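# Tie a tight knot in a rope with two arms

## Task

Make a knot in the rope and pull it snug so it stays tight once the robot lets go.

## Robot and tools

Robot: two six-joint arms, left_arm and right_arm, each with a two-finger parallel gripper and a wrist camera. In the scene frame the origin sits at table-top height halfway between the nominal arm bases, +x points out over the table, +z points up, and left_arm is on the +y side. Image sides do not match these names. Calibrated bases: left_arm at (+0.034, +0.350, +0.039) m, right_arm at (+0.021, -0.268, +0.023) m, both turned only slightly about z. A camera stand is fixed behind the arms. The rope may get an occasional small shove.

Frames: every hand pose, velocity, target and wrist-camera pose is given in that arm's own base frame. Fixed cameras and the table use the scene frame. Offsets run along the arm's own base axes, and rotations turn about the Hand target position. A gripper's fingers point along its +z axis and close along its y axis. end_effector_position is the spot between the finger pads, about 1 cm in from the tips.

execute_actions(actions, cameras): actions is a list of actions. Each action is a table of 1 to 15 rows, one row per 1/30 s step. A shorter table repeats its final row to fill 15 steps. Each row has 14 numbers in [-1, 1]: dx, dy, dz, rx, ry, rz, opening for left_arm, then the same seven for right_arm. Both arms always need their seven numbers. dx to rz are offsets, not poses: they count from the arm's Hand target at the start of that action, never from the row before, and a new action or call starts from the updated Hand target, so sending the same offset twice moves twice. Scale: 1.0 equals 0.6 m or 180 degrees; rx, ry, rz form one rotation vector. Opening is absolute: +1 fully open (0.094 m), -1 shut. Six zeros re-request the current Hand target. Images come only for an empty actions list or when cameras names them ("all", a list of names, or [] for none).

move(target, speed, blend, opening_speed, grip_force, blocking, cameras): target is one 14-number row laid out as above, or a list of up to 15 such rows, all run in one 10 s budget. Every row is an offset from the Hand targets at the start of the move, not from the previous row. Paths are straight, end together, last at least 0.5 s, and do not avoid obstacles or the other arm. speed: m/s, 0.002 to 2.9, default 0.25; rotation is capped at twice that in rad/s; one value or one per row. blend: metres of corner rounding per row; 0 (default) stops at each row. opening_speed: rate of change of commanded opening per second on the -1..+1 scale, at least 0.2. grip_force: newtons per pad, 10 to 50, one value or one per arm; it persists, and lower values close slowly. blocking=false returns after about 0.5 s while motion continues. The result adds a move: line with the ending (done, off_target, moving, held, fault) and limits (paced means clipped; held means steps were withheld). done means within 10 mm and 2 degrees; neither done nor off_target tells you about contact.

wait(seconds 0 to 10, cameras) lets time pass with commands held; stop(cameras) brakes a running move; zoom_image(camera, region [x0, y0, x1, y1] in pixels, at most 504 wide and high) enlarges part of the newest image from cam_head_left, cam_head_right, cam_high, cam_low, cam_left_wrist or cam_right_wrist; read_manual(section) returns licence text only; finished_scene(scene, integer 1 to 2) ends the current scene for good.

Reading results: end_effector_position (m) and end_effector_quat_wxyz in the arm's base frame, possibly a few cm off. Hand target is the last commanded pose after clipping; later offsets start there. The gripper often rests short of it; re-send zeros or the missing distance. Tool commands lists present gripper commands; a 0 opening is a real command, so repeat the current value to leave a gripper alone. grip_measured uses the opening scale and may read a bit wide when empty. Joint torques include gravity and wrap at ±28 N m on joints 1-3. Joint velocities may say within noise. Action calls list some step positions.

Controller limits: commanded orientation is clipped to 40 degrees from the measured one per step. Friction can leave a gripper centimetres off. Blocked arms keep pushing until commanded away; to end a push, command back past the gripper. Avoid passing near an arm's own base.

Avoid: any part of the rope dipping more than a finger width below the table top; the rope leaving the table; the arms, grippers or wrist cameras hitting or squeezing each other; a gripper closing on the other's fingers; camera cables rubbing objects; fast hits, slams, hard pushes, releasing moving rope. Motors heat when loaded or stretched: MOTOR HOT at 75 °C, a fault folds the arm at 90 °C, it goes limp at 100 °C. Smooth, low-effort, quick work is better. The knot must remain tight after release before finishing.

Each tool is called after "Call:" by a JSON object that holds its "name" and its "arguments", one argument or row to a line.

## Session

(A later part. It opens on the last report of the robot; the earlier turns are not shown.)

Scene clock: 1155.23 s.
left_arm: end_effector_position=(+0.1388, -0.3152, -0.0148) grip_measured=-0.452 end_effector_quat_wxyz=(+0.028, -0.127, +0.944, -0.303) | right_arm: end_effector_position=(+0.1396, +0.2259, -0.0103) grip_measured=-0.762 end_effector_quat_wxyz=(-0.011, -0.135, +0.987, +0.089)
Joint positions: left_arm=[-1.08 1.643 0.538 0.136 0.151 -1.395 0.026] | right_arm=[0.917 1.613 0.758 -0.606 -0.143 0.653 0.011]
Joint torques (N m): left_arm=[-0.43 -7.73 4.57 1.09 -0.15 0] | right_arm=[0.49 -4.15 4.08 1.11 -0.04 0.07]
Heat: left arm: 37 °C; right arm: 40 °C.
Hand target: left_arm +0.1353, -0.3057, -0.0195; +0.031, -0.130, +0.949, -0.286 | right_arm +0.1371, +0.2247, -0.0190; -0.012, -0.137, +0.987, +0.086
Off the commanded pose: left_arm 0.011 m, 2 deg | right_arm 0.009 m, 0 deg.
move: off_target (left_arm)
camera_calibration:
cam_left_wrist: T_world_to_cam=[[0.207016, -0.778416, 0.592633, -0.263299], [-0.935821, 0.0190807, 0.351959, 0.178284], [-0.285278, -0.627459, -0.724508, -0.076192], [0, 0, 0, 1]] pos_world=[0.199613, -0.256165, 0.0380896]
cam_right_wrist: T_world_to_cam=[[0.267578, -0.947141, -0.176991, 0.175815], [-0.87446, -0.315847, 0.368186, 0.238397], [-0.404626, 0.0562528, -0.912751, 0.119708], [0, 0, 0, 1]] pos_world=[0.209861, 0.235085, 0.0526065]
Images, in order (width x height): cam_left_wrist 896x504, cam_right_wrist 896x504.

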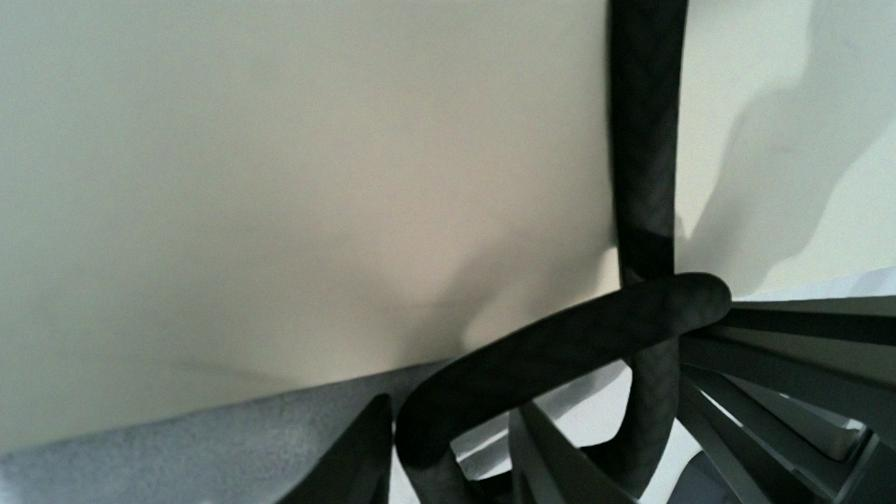

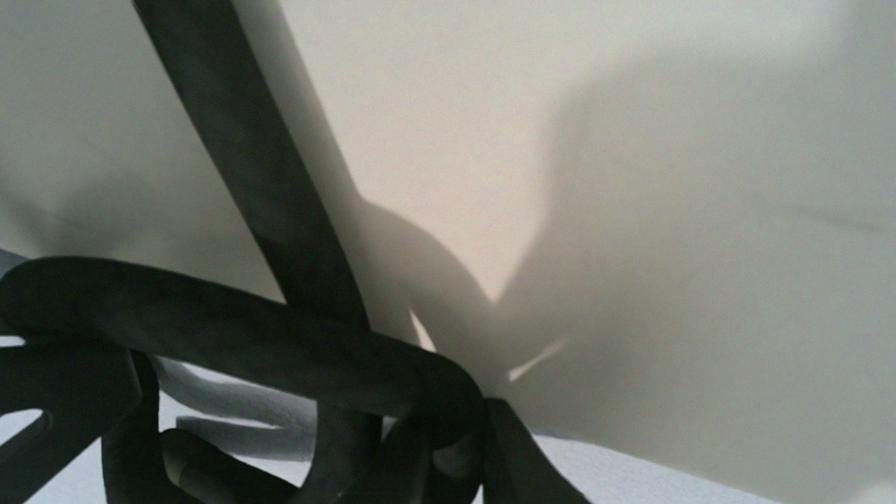

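Call:
{"name": "move", "arguments": {
  "target": [
    [0, 0, 0, 0, 0, 0, -1, 0, 0, 0, 0, 0, 0, -1],
    [0, 0.01, 0.06, 0, 0, 0, -1, 0, 0, 0, 0, 0, 0, -1]
  ],
  "opening_speed": 0.6,
  "speed": 0.07
}}

Call:
{"name": "move", "arguments": {
  "target": [0, 0, 0, 0, 0, 0, -1, 0, 0, 0, 0, 0, 0, -1],
  "opening_speed": 0.6,
  "speed": 0.07,
  "cameras": ["cam_left_wrist","cam_right_wrist"]
}}

Scene clock: 1166.60 s.
left_arm: end_effector_position=(+0.1302, -0.2989, +0.0089) grip_measured=-0.808 end_effector_quat_wxyz=(+0.024, -0.128, +0.949, -0.289) | right_arm: end_effector_position=(+0.1403, +0.2303, -0.0095) grip_measured=-0.762 end_effector_quat_wxyz=(-0.010, -0.136, +0.986, +0.099)
Joint positions: left_arm=[-1.08 1.491 0.545 -0.055 0.151 -1.393 0.009] | right_arm=[0.917 1.613 0.758 -0.59 -0.155 0.653 0.011]
Joint torques (N m): left_arm=[0.53 -7.09 8.38 0.95 -0.08 0.07] | right_arm=[0.51 -4.16 4.14 0.99 0.07 0.06]
Heat: left arm: 37 °C; right arm: 39 °C.
Hand target: left_arm +0.1353, -0.2997, +0.0165; +0.031, -0.130, +0.949, -0.286 | right_arm +0.1371, +0.2247, -0.0190; -0.012, -0.137, +0.987, +0.086
Off the commanded pose: left_arm 0.009 m, 1 deg | right_arm 0.011 m, 1 deg.
move: off_target (right_arm)

Scene clock: 1167.10 s.
left_arm: end_effector_position=(+0.1302, -0.2989, +0.0089) grip_measured=-0.808 end_effector_quat_wxyz=(+0.024, -0.128, +0.949, -0.289) | right_arm: end_effector_position=(+0.1402, +0.2304, -0.0095) grip_measured=-0.762 end_effector_quat_wxyz=(-0.010, -0.136, +0.986, +0.099)
Joint positions: left_arm=[-1.08 1.491 0.545 -0.055 0.151 -1.393 0.009] | right_arm=[0.917 1.613 0.758 -0.59 -0.155 0.653 0.011]
Joint torques (N m): left_arm=[0.53 -7.08 8.39 0.93 -0.09 0.07] | right_arm=[0.51 -4.18 4.14 0.97 0.06 0.06]
Heat: left arm: 37 °C; right arm: 39 °C.
Hand target: left_arm +0.1354, -0.2997, +0.0165; +0.032, -0.130, +0.949, -0.286 | right_arm +0.1371, +0.2247, -0.0190; -0.013, -0.137, +0.987, +0.086
Off the commanded pose: left_arm 0.009 m, 1 deg | right_arm 0.011 m, 2 deg.
move: off_target (right_arm)
camera_calibration:
cam_left_wrist: T_world_to_cam=[[0.21317, -0.795516, 0.567197, -0.268539], [-0.931008, 0.0106533, 0.364843, 0.158303], [-0.296281, -0.605839, -0.738361, -0.0431985], [0, 0, 0, 1]] pos_world=[0.191827, -0.241485, 0.0626626]
cam_right_wrist: T_world_to_cam=[[0.268938, -0.942961, -0.196205, 0.178657], [-0.873932, -0.324537, 0.361827, 0.241889], [-0.404865, 0.0741608, -0.911364, 0.116374], [0, 0, 0, 1]] pos_world=[0.210462, 0.238338, 0.0535909]
Images, in order (width x height): cam_left_wrist 896x504, cam_right_wrist 896x504.

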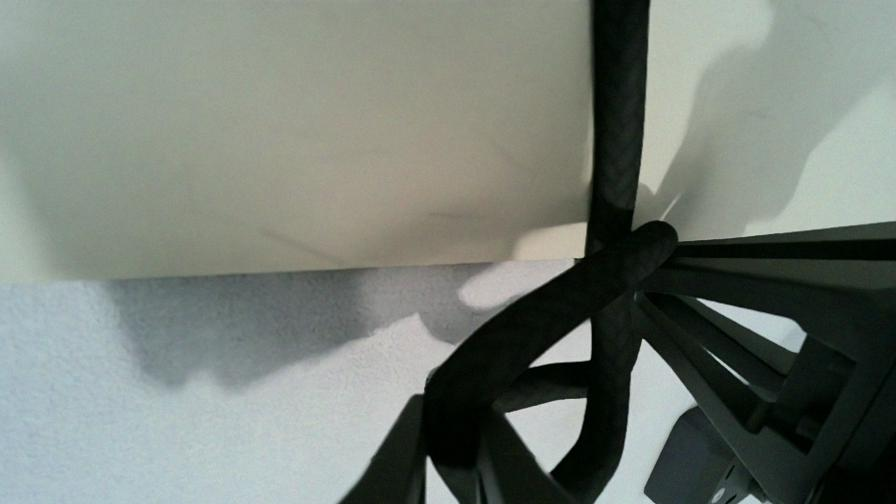

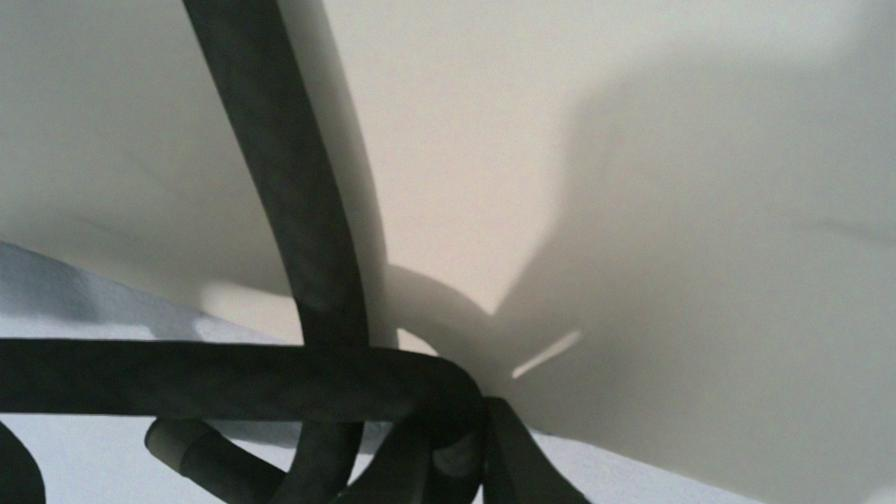

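Call:
{"name": "move", "arguments": {
  "target": [
    [-0.037, 0.0, -0.02, 0, 0, 0, -1, 0, 0, 0, 0, 0, 0, -1],
    [-0.037, 0.0, -0.07, 0, 0, 0, -1, 0, 0, 0, 0, 0, 0, -1]
  ],
  "speed": 0.06,
  "cameras": ["cam_left_wrist","cam_right_wrist"]
}}

Scene clock: 1181.33 s.
left_arm: end_effector_position=(+0.1146, -0.3074, -0.0165) grip_measured=-0.808 end_effector_quat_wxyz=(+0.026, -0.127, +0.946, -0.298) | right_arm: end_effector_position=(+0.1402, +0.2304, -0.0095) grip_measured=-0.762 end_effector_quat_wxyz=(-0.010, -0.136, +0.986, +0.099)
Joint positions: left_arm=[-1.157 1.588 0.476 0.14 0.109 -1.459 0.009] | right_arm=[0.917 1.613 0.758 -0.59 -0.155 0.653 0.011]
Joint torques (N m): left_arm=[-0.36 -5.09 3.99 1.49 -0.18 -0.02] | right_arm=[0.49 -4.16 4.12 0.97 0.06 0.07]
Motor temperatures (°C): left_arm=[29 35 38 35 31 31 30] | right_arm=[30 38 39 32 30 31 32]
Heat: left arm: 38 °C; right arm: 39 °C.
Hand target: left_arm +0.1131, -0.2997, -0.0255; +0.031, -0.129, +0.949, -0.286 | right_arm +0.1371, +0.2246, -0.0190; -0.013, -0.137, +0.987, +0.086
Off the commanded pose: left_arm 0.012 m, 2 deg | right_arm 0.011 m, 2 deg.
move: off_target (left_arm, right_arm)
camera_calibration:
cam_left_wrist: T_world_to_cam=[[0.20907, -0.784302, 0.584089, -0.253335], [-0.933831, 0.017161, 0.357301, 0.155375], [-0.290256, -0.620141, -0.728818, -0.0766171], [0, 0, 0, 1]] pos_world=[0.17582, -0.248871, 0.0366144]
cam_right_wrist: T_world_to_cam=[[0.268938, -0.942961, -0.196205, 0.178657], [-0.873932, -0.324537, 0.361827, 0.241889], [-0.404865, 0.0741608, -0.911364, 0.116374], [0, 0, 0, 1]] pos_world=[0.210462, 0.238338, 0.0535909]
Images, in order (width x height): cam_left_wrist 896x504, cam_right_wrist 896x504.

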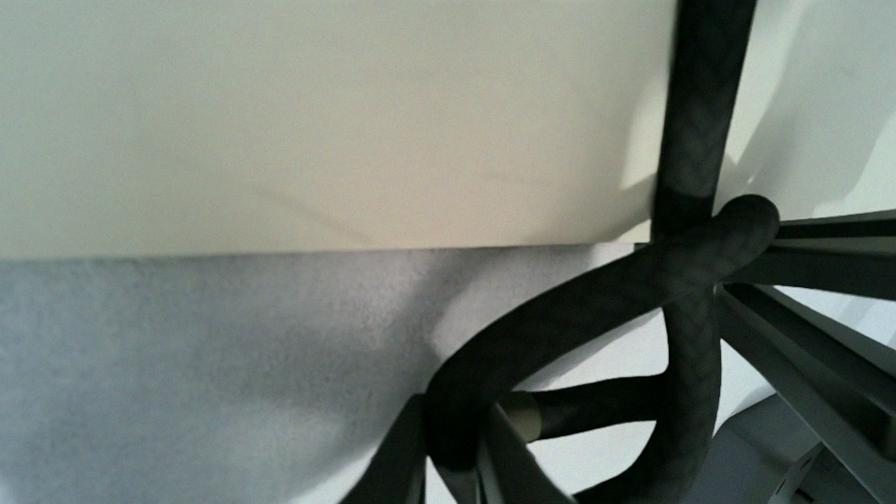

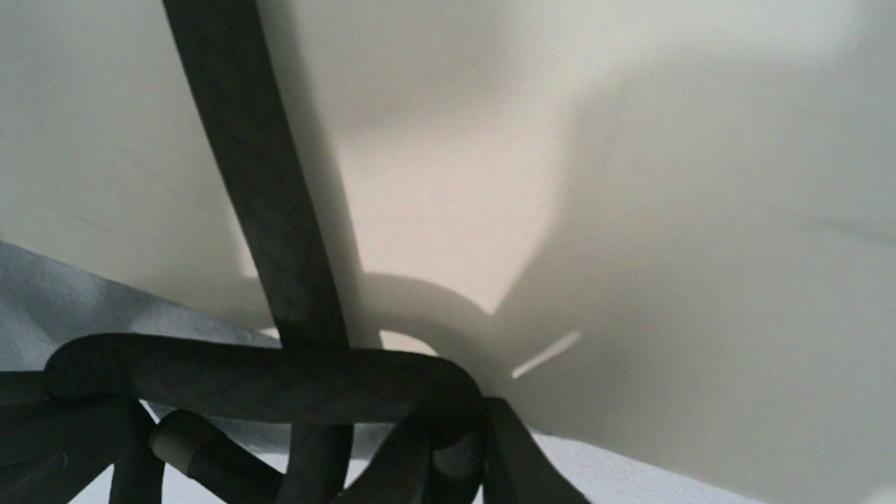

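Call:
{"name": "move", "arguments": {
  "target": [
    [-0.01, 0, 0, 0, 0, 0, -1, 0, 0, 0, 0, 0, 0, -1],
    [-0.01, 0, 0, 0, 0, 0, -0.45, 0, 0, 0, 0, 0, 0, -1],
    [-0.01, 0.11, 0.16, 0, 0, 0, -0.45, 0, 0, 0, 0, 0, 0, -1]
  ],
  "opening_speed": 0.6,
  "speed": 0.1,
  "cameras": ["cam_left_wrist","cam_right_wrist"]
}}

Scene clock: 1193.37 s.
left_arm: end_effector_position=(+0.1039, -0.2302, +0.0584) grip_measured=-0.452 end_effector_quat_wxyz=(+0.028, -0.132, +0.951, -0.278) | right_arm: end_effector_position=(+0.1402, +0.2304, -0.0095) grip_measured=-0.762 end_effector_quat_wxyz=(-0.010, -0.136, +0.986, +0.099)
Joint positions: left_arm=[-1.039 1.014 0.484 -0.495 0.156 -1.358 0.026] | right_arm=[0.917 1.613 0.758 -0.59 -0.155 0.653 0.011]
Joint torques (N m): left_arm=[0.57 -3.1 10.06 1.05 0.1 0.07] | right_arm=[0.51 -4.18 4.14 0.96 0.07 0.07]
Heat: left arm: 37 °C; right arm: 39 °C.
Hand target: left_arm +0.1071, -0.2336, +0.0704; +0.031, -0.130, +0.949, -0.286 | right_arm +0.1371, +0.2246, -0.0190; -0.013, -0.137, +0.987, +0.086
Off the commanded pose: left_arm 0.013 m, 1 deg | right_arm 0.012 m, 2 deg.
move: off_target (left_arm, right_arm); target 2's new opening was sent with left_arm's hand 0.013 m and 2 deg from that target
camera_calibration:
cam_left_wrist: T_world_to_cam=[[0.218414, -0.806535, 0.549361, -0.238372], [-0.932051, -0.00563927, 0.362283, 0.111563], [-0.289096, -0.59116, -0.752963, 0.0306474], [0, 0, 0, 1]] pos_world=[0.164906, -0.173509, 0.113611]
cam_right_wrist: T_world_to_cam=[[0.268938, -0.942961, -0.196205, 0.178657], [-0.873932, -0.324537, 0.361827, 0.241889], [-0.404865, 0.0741608, -0.911364, 0.116374], [0, 0, 0, 1]] pos_world=[0.210462, 0.238338, 0.0535909]
Images, in order (width x height): cam_left_wrist 896x504, cam_right_wrist 896x504.

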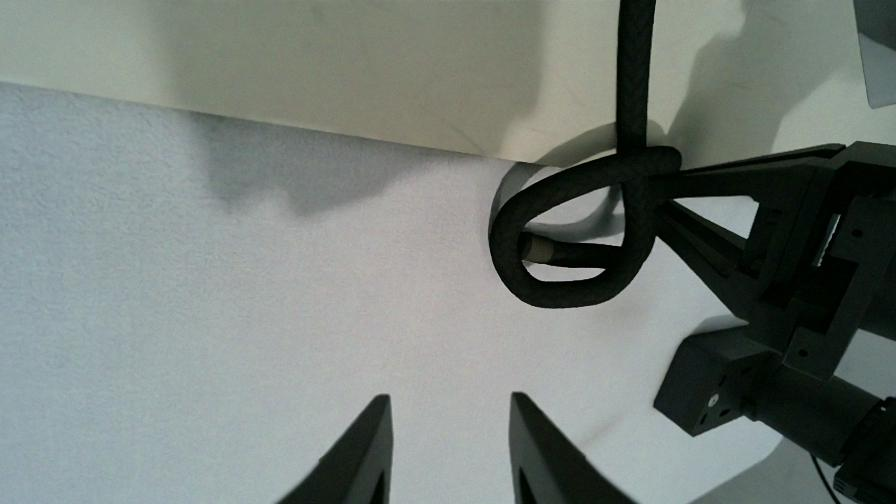

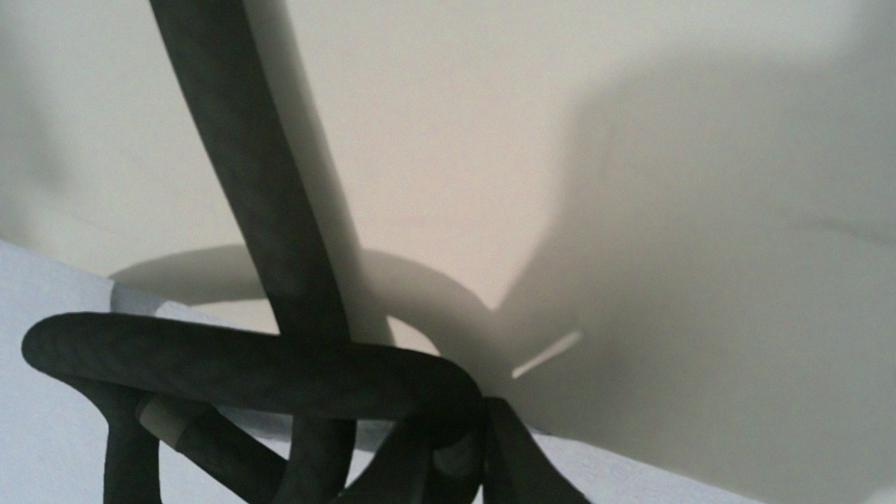

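Call:
{"name": "move", "arguments": {
  "target": [
    [0, 0, 0, 0, 0, 0, -0.45, 0, 0, 0.01, 0, 0, 0, -0.45],
    [0, 0, 0, 0, 0, 0, -0.45, 0, -0.02, 0.14, 0, 0, 0, -0.45],
    [0, 0, 0, 0, 0, 0, -0.45, 0.2, -0.22, 0.2, -0.0534, -0.0153, 0, -0.45]
  ],
  "opening_speed": 0.5,
  "speed": [0.05,0.08,0.25],
  "cameras": ["cam_left_wrist","cam_high"]
}}

Call:
{"name": "zoom_image", "arguments": {
  "camera": "cam_high",
  "region": [310, 200, 440, 330]
}}

Scene clock: 1207.70 s.
left_arm: end_effector_position=(+0.1038, -0.2302, +0.0584) grip_measured=-0.452 end_effector_quat_wxyz=(+0.027, -0.131, +0.951, -0.278) | right_arm: end_effector_position=(+0.2513, +0.0928, +0.0970) grip_measured=-0.453 end_effector_quat_wxyz=(-0.001, -0.136, +0.991, +0.003)
Joint positions: left_arm=[-1.039 1.014 0.484 -0.496 0.157 -1.358 0.026] | right_arm=[0.345 1.566 1.186 -1.192 -0.007 0.072 0.026]
Joint torques (N m): left_arm=[0.58 -3.11 10.03 1.05 0.1 0.07] | right_arm=[-0.25 -4.41 8.92 0.28 0.08 -0.06]
Heat: left arm: 38 °C; right arm: 40 °C.
Hand target: left_arm +0.1070, -0.2337, +0.0704; +0.031, -0.130, +0.949, -0.286 | right_arm +0.2570, +0.0926, +0.1009; +0.000, -0.137, +0.991, +0.000
Off the commanded pose: left_arm 0.013 m, 1 deg | right_arm 0.007 m, 0 deg.
move: off_target (left_arm)
camera_calibration:
cam_left_wrist: T_world_to_cam=[[0.218583, -0.806643, 0.549134, -0.238372], [-0.931864, -0.00555782, 0.362766, 0.111399], [-0.289571, -0.591012, -0.752897, 0.0307155], [0, 0, 0, 1]] pos_world=[0.164807, -0.173509, 0.113612]
Images, in order (width x height): cam_high 896x504, cam_left_wrist 896x504.

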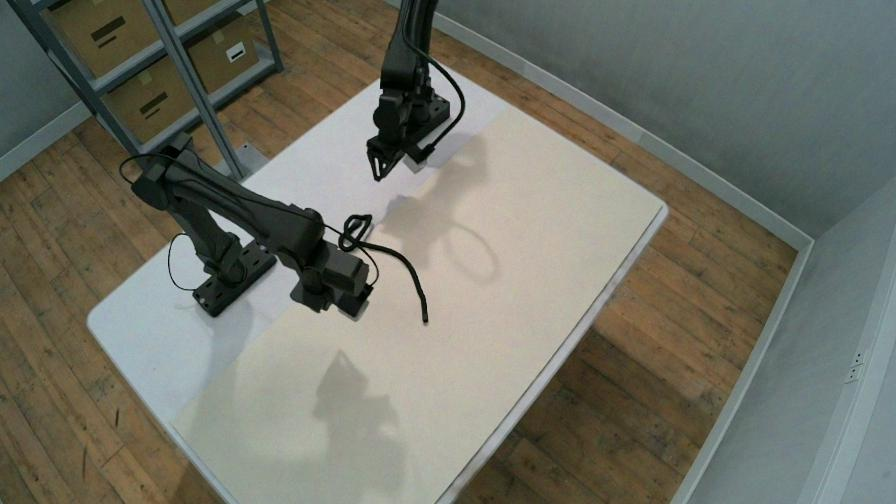

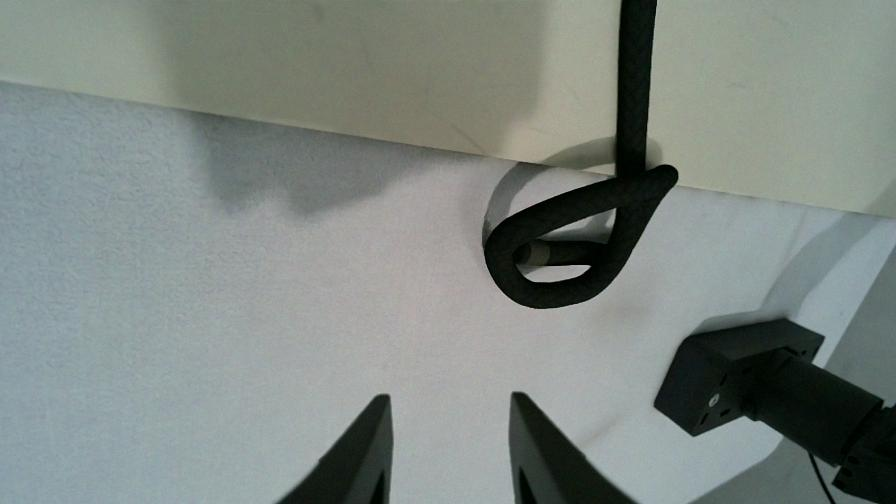

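Scaled by 3.877.

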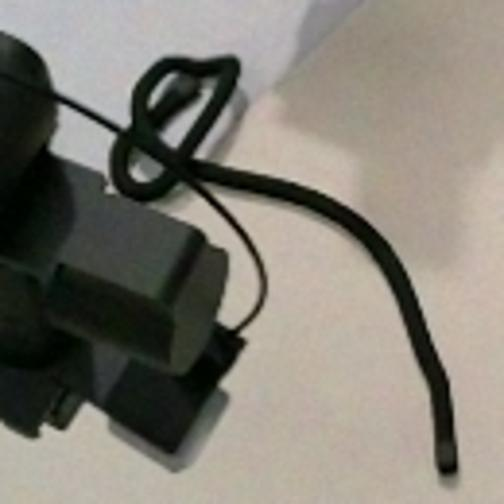

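Call:
{"name": "move", "arguments": {
  "target": [
    [0, 0, 0.066, 0.186, 0.0569, 0, -0.45, 0.1, 0, 0, 0, 0, 0, -0.45],
    [0, -0.12, 0.066, 0.1906, -0.0993, -0.4776, -0.45, 0.15, 0.0, 0, 0, 0, 0, -0.45]
  ],
  "speed": [0.25,0.3],
  "blend": [0.03,0],
  "cameras": ["cam_left_wrist"]
}}

Call:
{"name": "zoom_image", "arguments": {
  "camera": "cam_left_wrist",
  "region": [340, 0, 600, 200]
}}

Scene clock: 1219.03 s.
left_arm: end_effector_position=(+0.1052, -0.3012, +0.1064) grip_measured=-0.452 end_effector_quat_wxyz=(-0.007, +0.590, +0.807, +0.015) | right_arm: end_effector_position=(+0.3411, +0.0950, +0.1006) grip_measured=-0.453 end_effector_quat_wxyz=(+0.002, -0.139, +0.990, +0.003)
Joint positions: left_arm=[-1.247 1.781 1.461 -1.28 -0.017 0.014 0.026] | right_arm=[0.266 1.884 1.57 -1.252 -0.006 -0.013 0.026]
Joint torques (N m): left_arm=[-0.35 -7.86 9.31 0.11 -0.14 0.07] | right_arm=[-0.64 -6.58 9.07 0.33 0.05 -0.01]
Heat: left arm: 38 °C; right arm: 41 °C.
Hand target: left_arm +0.1070, -0.3058, +0.1101; -0.003, +0.594, +0.804, +0.019 | right_arm +0.3471, +0.0925, +0.1010; +0.000, -0.137, +0.991, +0.000
Off the commanded pose: left_arm 0.006 m, 1 deg | right_arm 0.006 m, 1 deg.
move: done
camera_calibration:
cam_left_wrist: T_world_to_cam=[[-0.957072, -0.289849, -0.000125414, 0.0154565], [-0.259391, 0.856307, 0.446603, 0.274813], [-0.12934, 0.427464, -0.894732, 0.330234], [0, 0, 0, 1]] pos_world=[0.12879, -0.372007, 0.172741]
Images, in order (width x height): cam_left_wrist 896x504.

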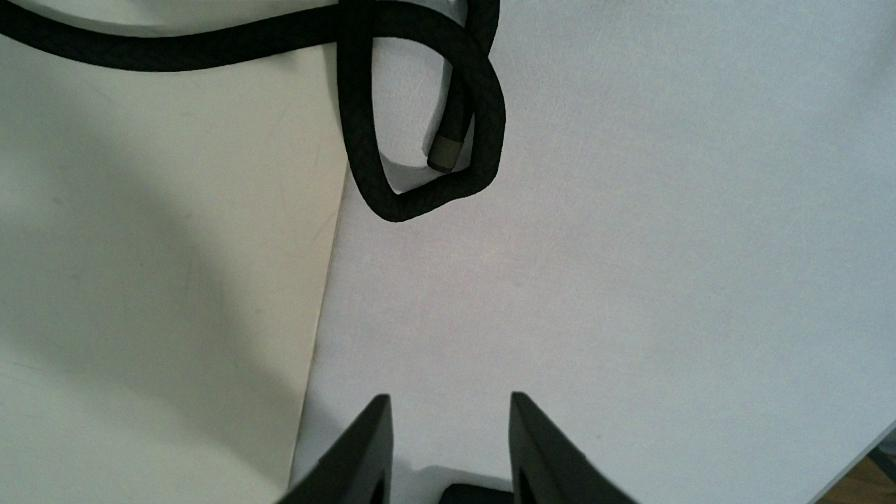

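Scaled by 1.938.

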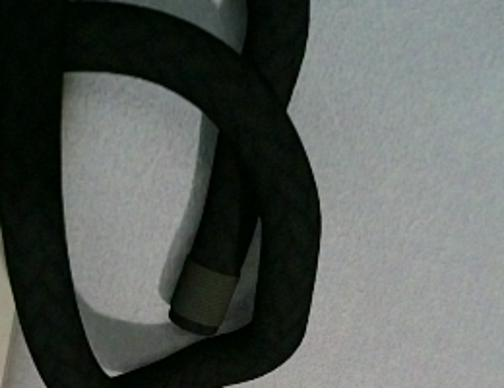

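Call:
{"name": "move", "arguments": {
  "target": [0.0208, -0.042, -0.15, 0, 0, -0.078, -0.6, 0, 0, 0, 0, 0, 0, -0.45],
  "speed": 0.15,
  "cameras": ["cam_left_wrist"]
}}

Scene clock: 1237.50 s.
left_arm: end_effector_position=(+0.1176, -0.3336, +0.0285) grip_measured=-0.598 end_effector_quat_wxyz=(+0.001, +0.687, +0.727, +0.014) | right_arm: end_effector_position=(+0.3411, +0.0950, +0.1006) grip_measured=-0.453 end_effector_quat_wxyz=(+0.002, -0.139, +0.990, +0.003)
Joint positions: left_arm=[-1.247 1.956 1.375 -1.001 -0.025 0.267 0.019] | right_arm=[0.266 1.884 1.57 -1.252 -0.006 -0.013 0.026]
Joint torques (N m): left_arm=[0.32 -9.65 4.85 0.52 -0.13 0.06] | right_arm=[-0.62 -6.58 9.09 0.33 0.05 -0.01]
Heat: left arm: 38 °C; right arm: 41 °C.
Hand target: left_arm +0.1194, -0.3308, +0.0200; -0.001, +0.688, +0.725, +0.020 | right_arm +0.3471, +0.0925, +0.1010; +0.000, -0.137, +0.991, +0.000
Off the commanded pose: left_arm 0.009 m, 1 deg | right_arm 0.007 m, 1 deg.
move: done
camera_calibration:
cam_left_wrist: T_world_to_cam=[[-0.999143, -0.0411114, -0.00476892, 0.105959], [-0.0390658, 0.898776, 0.436665, 0.32922], [-0.0136657, 0.436477, -0.899612, 0.26556], [0, 0, 0, 1]] pos_world=[0.122359, -0.40745, 0.0956468]
Images, in order (width x height): cam_left_wrist 896x504.

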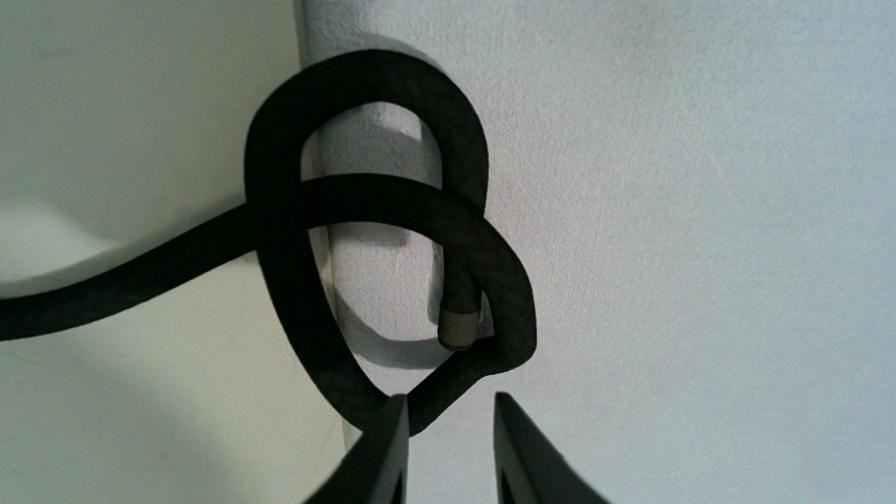

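Call:
{"name": "move", "arguments": {
  "target": [-0.0015, 0.0155, -0.03, 0, 0, 0, -0.65, 0, 0, 0, 0, 0, 0, -0.45],
  "speed": 0.1,
  "cameras": ["cam_left_wrist"]
}}

Scene clock: 1252.17 s.
left_arm: end_effector_position=(+0.1160, -0.3249, +0.0091) grip_measured=-0.648 end_effector_quat_wxyz=(-0.001, +0.688, +0.725, +0.015) | right_arm: end_effector_position=(+0.3411, +0.0950, +0.1006) grip_measured=-0.453 end_effector_quat_wxyz=(+0.002, -0.139, +0.990, +0.003)
Joint positions: left_arm=[-1.244 1.956 1.292 -0.922 -0.025 0.274 0.017] | right_arm=[0.266 1.884 1.57 -1.252 -0.006 -0.013 0.026]
Joint torques (N m): left_arm=[0.53 -9.8 4.6 0.51 -0.13 0.07] | right_arm=[-0.64 -6.58 9.07 0.33 0.06 -0.02]
Heat: left arm: 37 °C; right arm: 41 °C.
Hand target: left_arm +0.1186, -0.3215, +0.0020; -0.001, +0.688, +0.725, +0.020 | right_arm +0.3471, +0.0925, +0.1010; +0.000, -0.137, +0.991, +0.000
Off the commanded pose: left_arm 0.008 m, 1 deg | right_arm 0.007 m, 1 deg.
move: done
camera_calibration:
cam_left_wrist: T_world_to_cam=[[-0.999269, -0.0380297, -0.00391501, 0.105698], [-0.0358702, 0.897215, 0.440135, 0.328856], [-0.0132256, 0.439954, -0.897923, 0.245314], [0, 0, 0, 1]] pos_world=[0.120661, -0.398962, 0.0759458]
Images, in order (width x height): cam_left_wrist 896x504.

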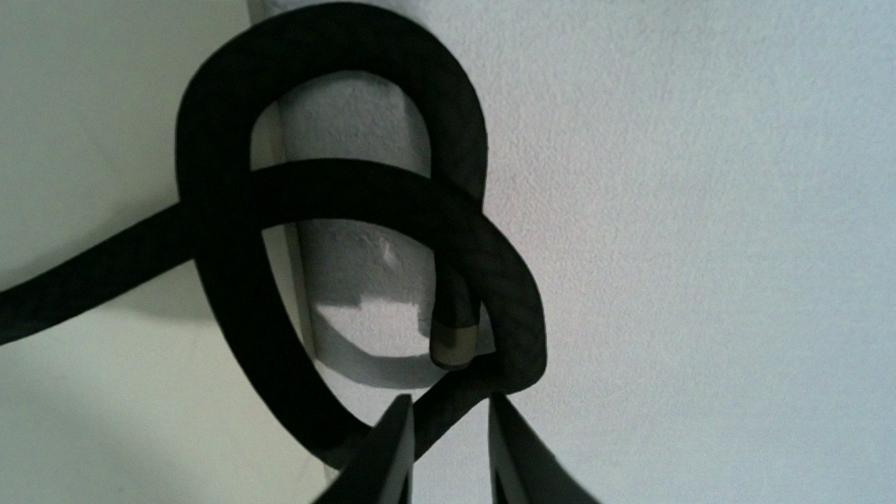

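Call:
{"name": "move", "arguments": {
  "target": [0.0033, 0.006, -0.065, 0, 0, 0, -0.63, 0, 0, 0, 0, 0, 0, -0.45],
  "speed": 0.08,
  "cameras": ["cam_left_wrist"]
}}

Scene clock: 1260.27 s.
left_arm: end_effector_position=(+0.1192, -0.3240, -0.0236) grip_measured=-0.632 end_effector_quat_wxyz=(+0.006, +0.688, +0.725, +0.012) | right_arm: end_effector_position=(+0.3411, +0.0950, +0.1006) grip_measured=-0.453 end_effector_quat_wxyz=(+0.002, -0.139, +0.990, +0.003)
Joint positions: left_arm=[-1.235 2.002 1.213 -0.783 -0.027 0.283 0.017] | right_arm=[0.266 1.884 1.57 -1.252 -0.006 -0.013 0.026]
Joint torques (N m): left_arm=[0.55 -8.51 4.03 0.62 -0.11 0.06] | right_arm=[-0.64 -6.58 9.09 0.33 0.05 -0.01]
Heat: left arm: 37 °C; right arm: 41 °C.
Hand target: left_arm +0.1206, -0.3180, -0.0369; -0.001, +0.688, +0.725, +0.020 | right_arm +0.3471, +0.0925, +0.1010; +0.000, -0.137, +0.991, +0.000
Off the commanded pose: left_arm 0.015 m, 1 deg | right_arm 0.007 m, 1 deg.
move: off_target (left_arm)
camera_calibration:
cam_left_wrist: T_world_to_cam=[[-0.999255, -0.037425, -0.0093871, 0.10881], [-0.0378384, 0.902889, 0.428206, 0.344289], [-0.00755011, 0.428242, -0.903632, 0.21099], [0, 0, 0, 1]] pos_world=[0.12335, -0.397137, 0.0442526]
Images, in order (width x height): cam_left_wrist 896x504.

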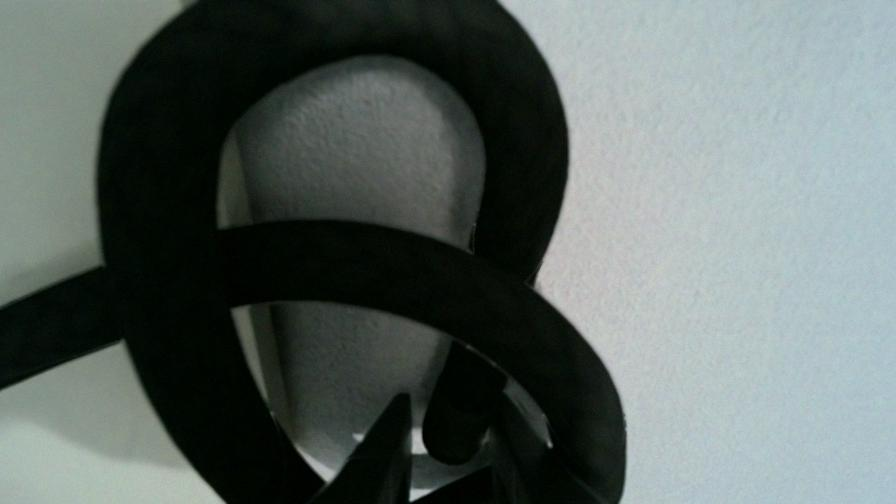

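Call:
{"name": "move", "arguments": {
  "target": [0, 0, 0, 0, 0, 0, -1, 0, 0, 0, 0, 0, 0, -0.45],
  "opening_speed": 0.7,
  "cameras": ["cam_left_wrist"]
}}

Scene clock: 1265.37 s.
left_arm: end_effector_position=(+0.1192, -0.3241, -0.0236) grip_measured=-0.827 end_effector_quat_wxyz=(+0.006, +0.688, +0.725, +0.012) | right_arm: end_effector_position=(+0.3411, +0.0950, +0.1006) grip_measured=-0.453 end_effector_quat_wxyz=(+0.002, -0.139, +0.990, +0.003)
Joint positions: left_arm=[-1.235 2.002 1.213 -0.783 -0.027 0.284 0.008] | right_arm=[0.266 1.884 1.57 -1.252 -0.006 -0.013 0.026]
Joint torques (N m): left_arm=[0.54 -8.51 4.04 0.6 -0.11 0.06] | right_arm=[-0.64 -6.57 9.06 0.32 0.06 -0.01]
Heat: left arm: 37 °C; right arm: 41 °C.
Hand target: left_arm +0.1206, -0.3179, -0.0369; -0.001, +0.688, +0.725, +0.020 | right_arm +0.3471, +0.0925, +0.1010; +0.000, -0.137, +0.991, +0.000
Off the commanded pose: left_arm 0.015 m, 1 deg | right_arm 0.007 m, 1 deg.
move: off_target (left_arm)
camera_calibration:
cam_left_wrist: T_world_to_cam=[[-0.999269, -0.0370339, -0.00952438, 0.108969], [-0.0375461, 0.903038, 0.427916, 0.344415], [-0.00724652, 0.427961, -0.903768, 0.21089], [0, 0, 0, 1]] pos_world=[0.123349, -0.397237, 0.0442527]
Images, in order (width x height): cam_left_wrist 896x504.

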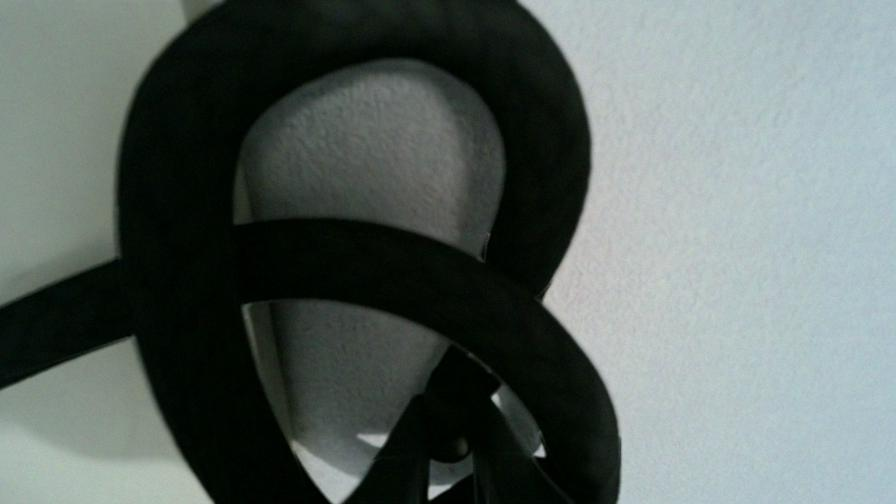

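Call:
{"name": "move", "arguments": {
  "target": [
    [0, 0.0, 0.1, 0, 0, 0, -1, 0, 0, 0, 0, 0, 0, -0.45],
    [0, 0.1, 0.13, 0, 0, 0, -1, 0, 0, 0, 0, 0, 0, -0.45]
  ],
  "speed": 0.08,
  "blend": [0.02,0],
  "cameras": ["cam_left_wrist","cam_high","cam_low"]
}}

Call:
{"name": "zoom_image", "arguments": {
  "camera": "cam_low",
  "region": [300, 100, 460, 210]
}}

Scene clock: 1278.83 s.
left_arm: end_effector_position=(+0.1218, -0.2674, +0.0404) grip_measured=-0.831 end_effector_quat_wxyz=(+0.004, +0.688, +0.726, +0.014) | right_arm: end_effector_position=(+0.3411, +0.0950, +0.1006) grip_measured=-0.453 end_effector_quat_wxyz=(+0.002, -0.139, +0.990, +0.003)
Joint positions: left_arm=[-1.164 1.718 1.118 -0.974 -0.028 0.352 0.008] | right_arm=[0.266 1.884 1.57 -1.252 -0.006 -0.013 0.026]
Joint torques (N m): left_arm=[0.44 -10.04 4.66 0.19 -0.11 0.04] | right_arm=[-0.65 -6.58 9.07 0.32 0.05 -0.01]
Heat: left arm: 36 °C; right arm: 41 °C.
Hand target: left_arm +0.1206, -0.2580, +0.0411; -0.001, +0.688, +0.725, +0.020 | right_arm +0.3471, +0.0925, +0.1010; +0.000, -0.137, +0.991, +0.000
Off the commanded pose: left_arm 0.010 m, 1 deg | right_arm 0.007 m, 1 deg.
move: done
camera_calibration:
cam_left_wrist: T_world_to_cam=[[-0.999171, -0.0396517, -0.00918763, 0.113518], [-0.0397232, 0.900757, 0.432502, 0.265429], [-0.00887362, 0.432509, -0.901586, 0.245909], [0, 0, 0, 1]] pos_world=[0.12615, -0.340943, 0.107953]
Images, in order (width x height): cam_high 896x504, cam_low 896x504, cam_left_wrist 896x504.

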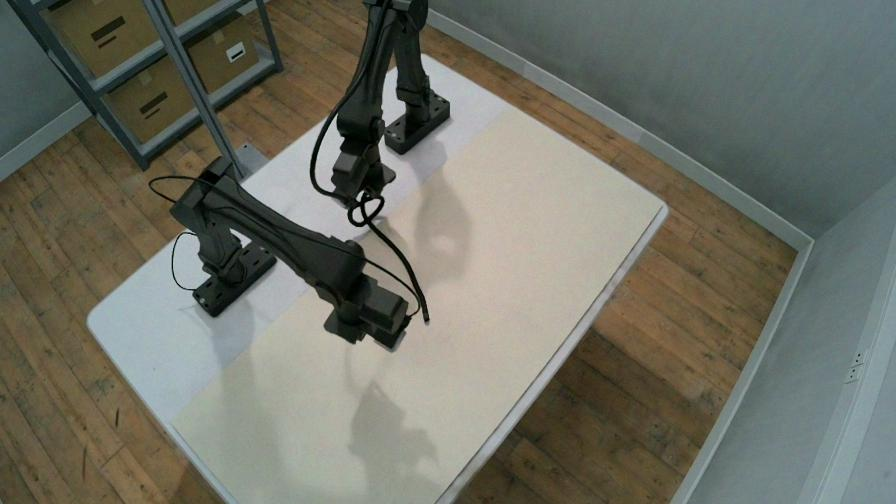

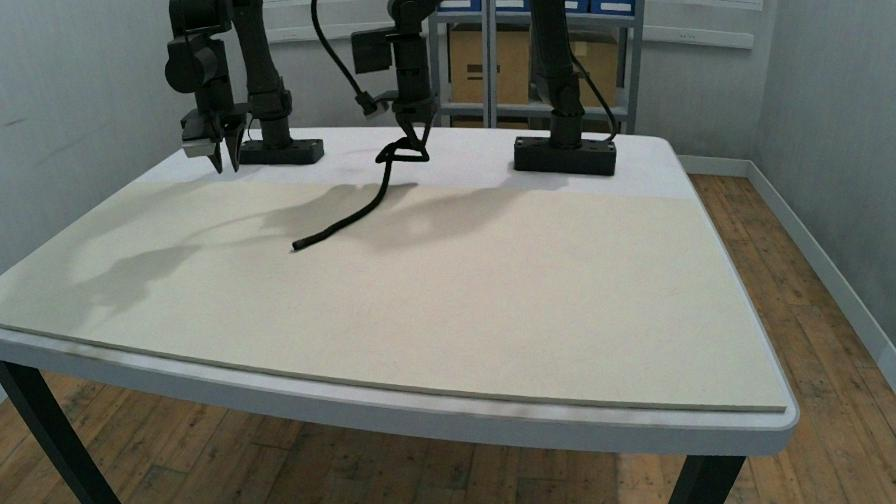

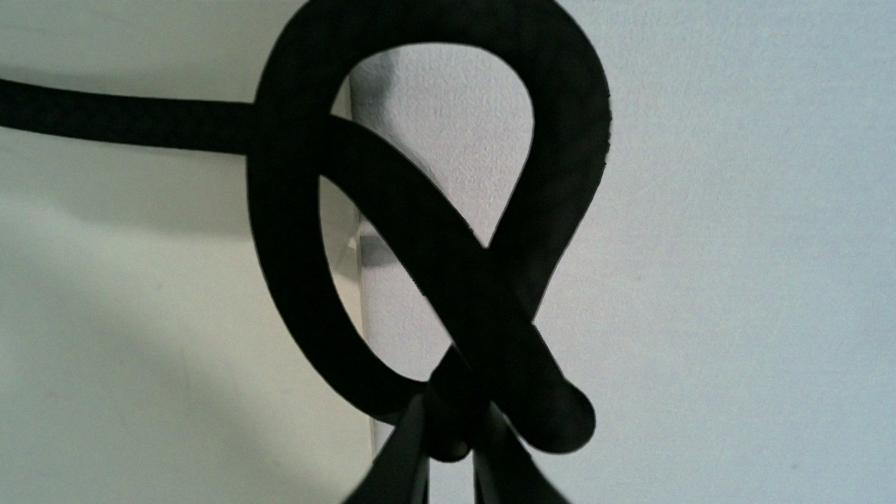

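Scaled by 3.150.

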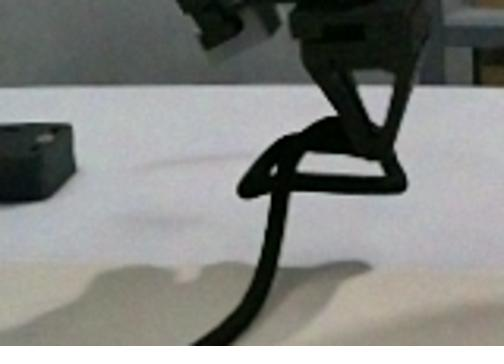

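Call:
{"name": "wait", "arguments": {
  "seconds": 0.1,
  "cameras": ["cam_right_wrist"]
}}

Scene clock: 1290.33 s.
left_arm: end_effector_position=(+0.1218, -0.2674, +0.0404) grip_measured=-0.831 end_effector_quat_wxyz=(+0.004, +0.688, +0.726, +0.014) | right_arm: end_effector_position=(+0.3411, +0.0950, +0.1006) grip_measured=-0.453 end_effector_quat_wxyz=(+0.002, -0.139, +0.990, +0.003)
Joint positions: left_arm=[-1.164 1.718 1.118 -0.974 -0.028 0.352 0.008] | right_arm=[0.266 1.884 1.57 -1.252 -0.006 -0.013 0.026]
Joint torques (N m): left_arm=[0.47 -10.06 4.66 0.2 -0.11 0.06] | right_arm=[-0.66 -6.6 9.07 0.33 0.05 -0.01]
Heat: left arm: 37 °C; right arm: 41 °C.
Hand target: left_arm +0.1206, -0.2580, +0.0411; -0.001, +0.688, +0.725, +0.020 | right_arm +0.3471, +0.0925, +0.1010; +0.000, -0.137, +0.991, +0.000
Tool commands: left_gripper/opening=-1.0 right_gripper/opening=-0.45
Off the commanded pose: left_arm 0.010 m, 1 deg | right_arm 0.007 m, 1 deg.
wait: 0.10 s; at rest from the start
camera_calibration:
cam_right_wrist: T_world_to_cam=[[0.278129, -0.960537, -0.00359959, -0.0022247], [-0.89157, -0.25955, 0.371128, 0.332596], [-0.357417, -0.100012, -0.928575, 0.310164], [0, 0, 0, 1]] pos_world=[0.408009, 0.115209, 0.164567]
Images, in order (width x height): cam_right_wrist 896x504.

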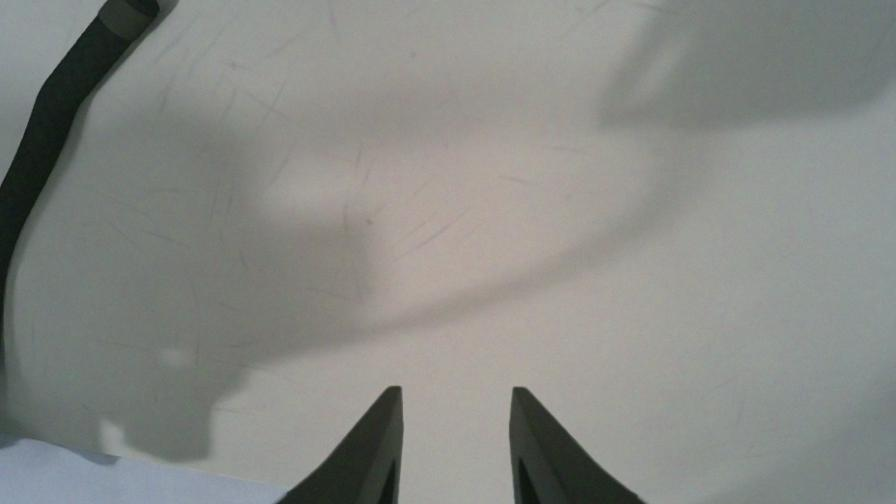

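Call:
{"name": "move", "arguments": {
  "target": [0, 0, 0, 0, 0, 0, -1, 0.065, 0.255, -0.07, 0, 0, -0.278, -0.45],
  "speed": 0.25,
  "cameras": ["cam_right_wrist"]
}}

Scene clock: 1314.70 s.
left_arm: end_effector_position=(+0.1218, -0.2674, +0.0404) grip_measured=-0.831 end_effector_quat_wxyz=(+0.004, +0.688, +0.726, +0.014) | right_arm: end_effector_position=(+0.3850, +0.2445, +0.0658) grip_measured=-0.453 end_effector_quat_wxyz=(+0.006, +0.293, +0.956, +0.010)
Joint positions: left_arm=[-1.164 1.718 1.118 -0.974 -0.028 0.352 0.008] | right_arm=[0.562 2.313 2.084 -1.32 -0.005 1.156 0.026]
Joint torques (N m): left_arm=[0.43 -10.07 4.64 0.19 -0.12 0.06] | right_arm=[0.2 -9.02 9.05 0.3 0.03 0.09]
Heat: left arm: 38 °C; right arm: 42 °C.
Hand target: left_arm +0.1206, -0.2580, +0.0411; -0.001, +0.688, +0.725, +0.020 | right_arm +0.3861, +0.2456, +0.0589; +0.000, +0.294, +0.956, +0.000
Off the commanded pose: left_arm 0.010 m, 1 deg | right_arm 0.007 m, 1 deg.
move: done
camera_calibration:
cam_right_wrist: T_world_to_cam=[[-0.557048, -0.83022, -0.0207731, 0.419779], [-0.775207, 0.510838, 0.371615, 0.190322], [-0.297911, 0.223111, -0.928154, 0.206608], [0, 0, 0, 1]] pos_world=[0.442928, 0.205189, 0.129758]
Images, in order (width x height): cam_right_wrist 896x504.

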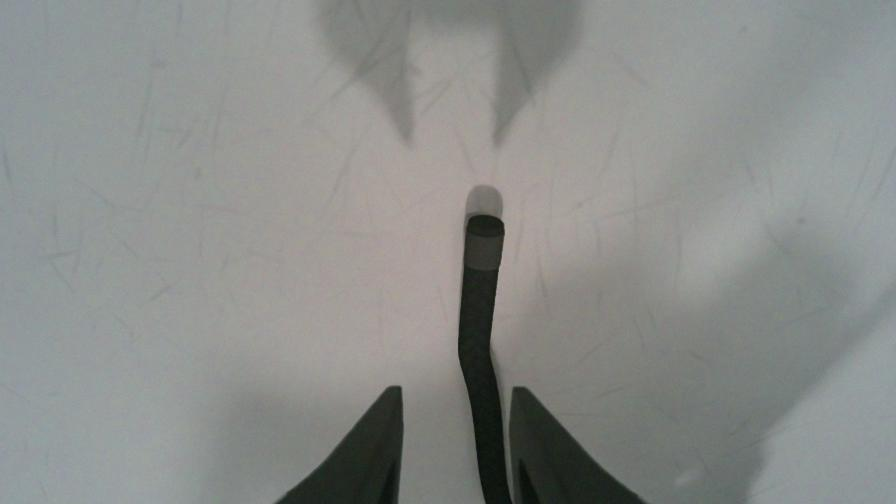

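Call:
{"name": "move", "arguments": {
  "target": [
    [0, 0, 0, 0, 0, 0, -1, -0.0058, -0.0138, -0.131, 0, 0, 0, -0.45],
    [0, 0, 0, 0, 0, 0, -1, -0.0058, -0.0138, -0.131, 0, 0, 0, -1]
  ],
  "speed": 0.12,
  "opening_speed": 0.8,
  "cameras": ["cam_right_wrist","cam_left_wrist"]
}}

Scene clock: 1324.40 s.
left_arm: end_effector_position=(+0.1218, -0.2674, +0.0404) grip_measured=-0.831 end_effector_quat_wxyz=(+0.004, +0.688, +0.726, +0.014) | right_arm: end_effector_position=(+0.3842, +0.2440, -0.0023) grip_measured=-0.770 end_effector_quat_wxyz=(+0.008, +0.292, +0.956, +0.013)
Joint positions: left_arm=[-1.164 1.718 1.118 -0.974 -0.028 0.352 0.008] | right_arm=[0.562 2.336 1.852 -1.057 -0.005 1.155 0.011]
Joint torques (N m): left_arm=[0.44 -10.06 4.66 0.19 -0.11 0.07] | right_arm=[-0.66 -9.46 5.09 0.72 0.04 0]
Heat: left arm: 38 °C; right arm: 42 °C.
Hand target: left_arm +0.1206, -0.2580, +0.0411; -0.001, +0.688, +0.725, +0.020 | right_arm +0.3826, +0.2373, -0.0196; +0.000, +0.294, +0.956, +0.000
Off the commanded pose: left_arm 0.010 m, 1 deg | right_arm 0.019 m, 2 deg.
move: off_target (right_arm); target 2's new opening was sent with right_arm's hand 0.018 m and 1 deg from that target
camera_calibration:
cam_left_wrist: T_world_to_cam=[[-0.999185, -0.039296, -0.00924269, 0.113647], [-0.0394263, 0.900772, 0.432499, 0.265397], [-0.00866993, 0.432511, -0.901587, 0.245885], [0, 0, 0, 1]] pos_world=[0.12615, -0.340944, 0.107953]
cam_right_wrist: T_world_to_cam=[[-0.555879, -0.830796, -0.0278911, 0.41726], [-0.778157, 0.508272, 0.368958, 0.216936], [-0.292353, 0.2268, -0.929027, 0.1402], [0, 0, 0, 1]] pos_world=[0.441744, 0.204598, 0.0618469]
Images, in order (width x height): cam_left_wrist 896x504, cam_right_wrist 896x504.

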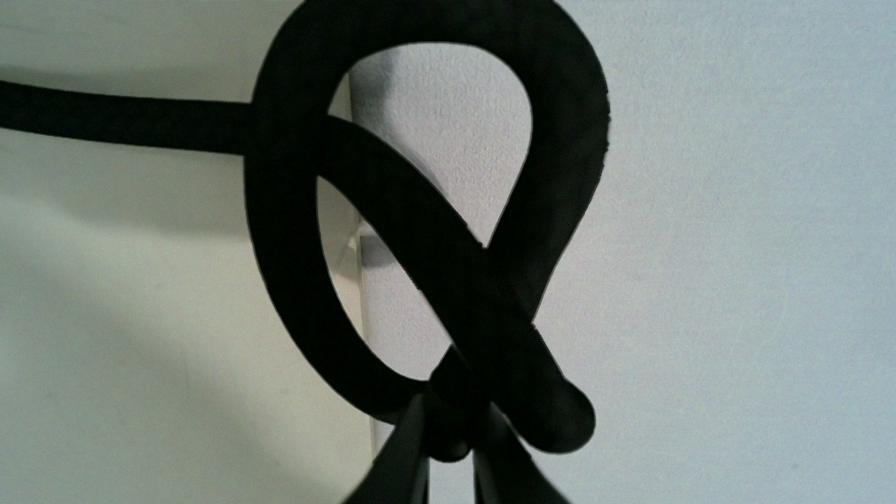

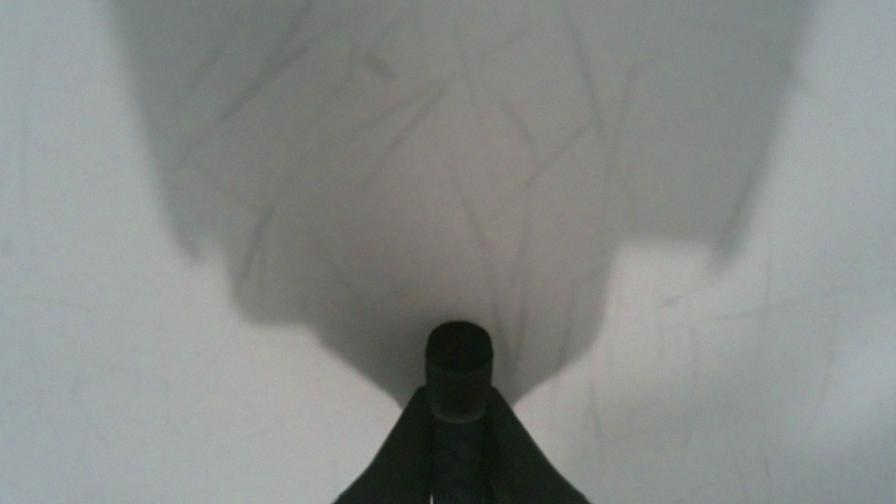

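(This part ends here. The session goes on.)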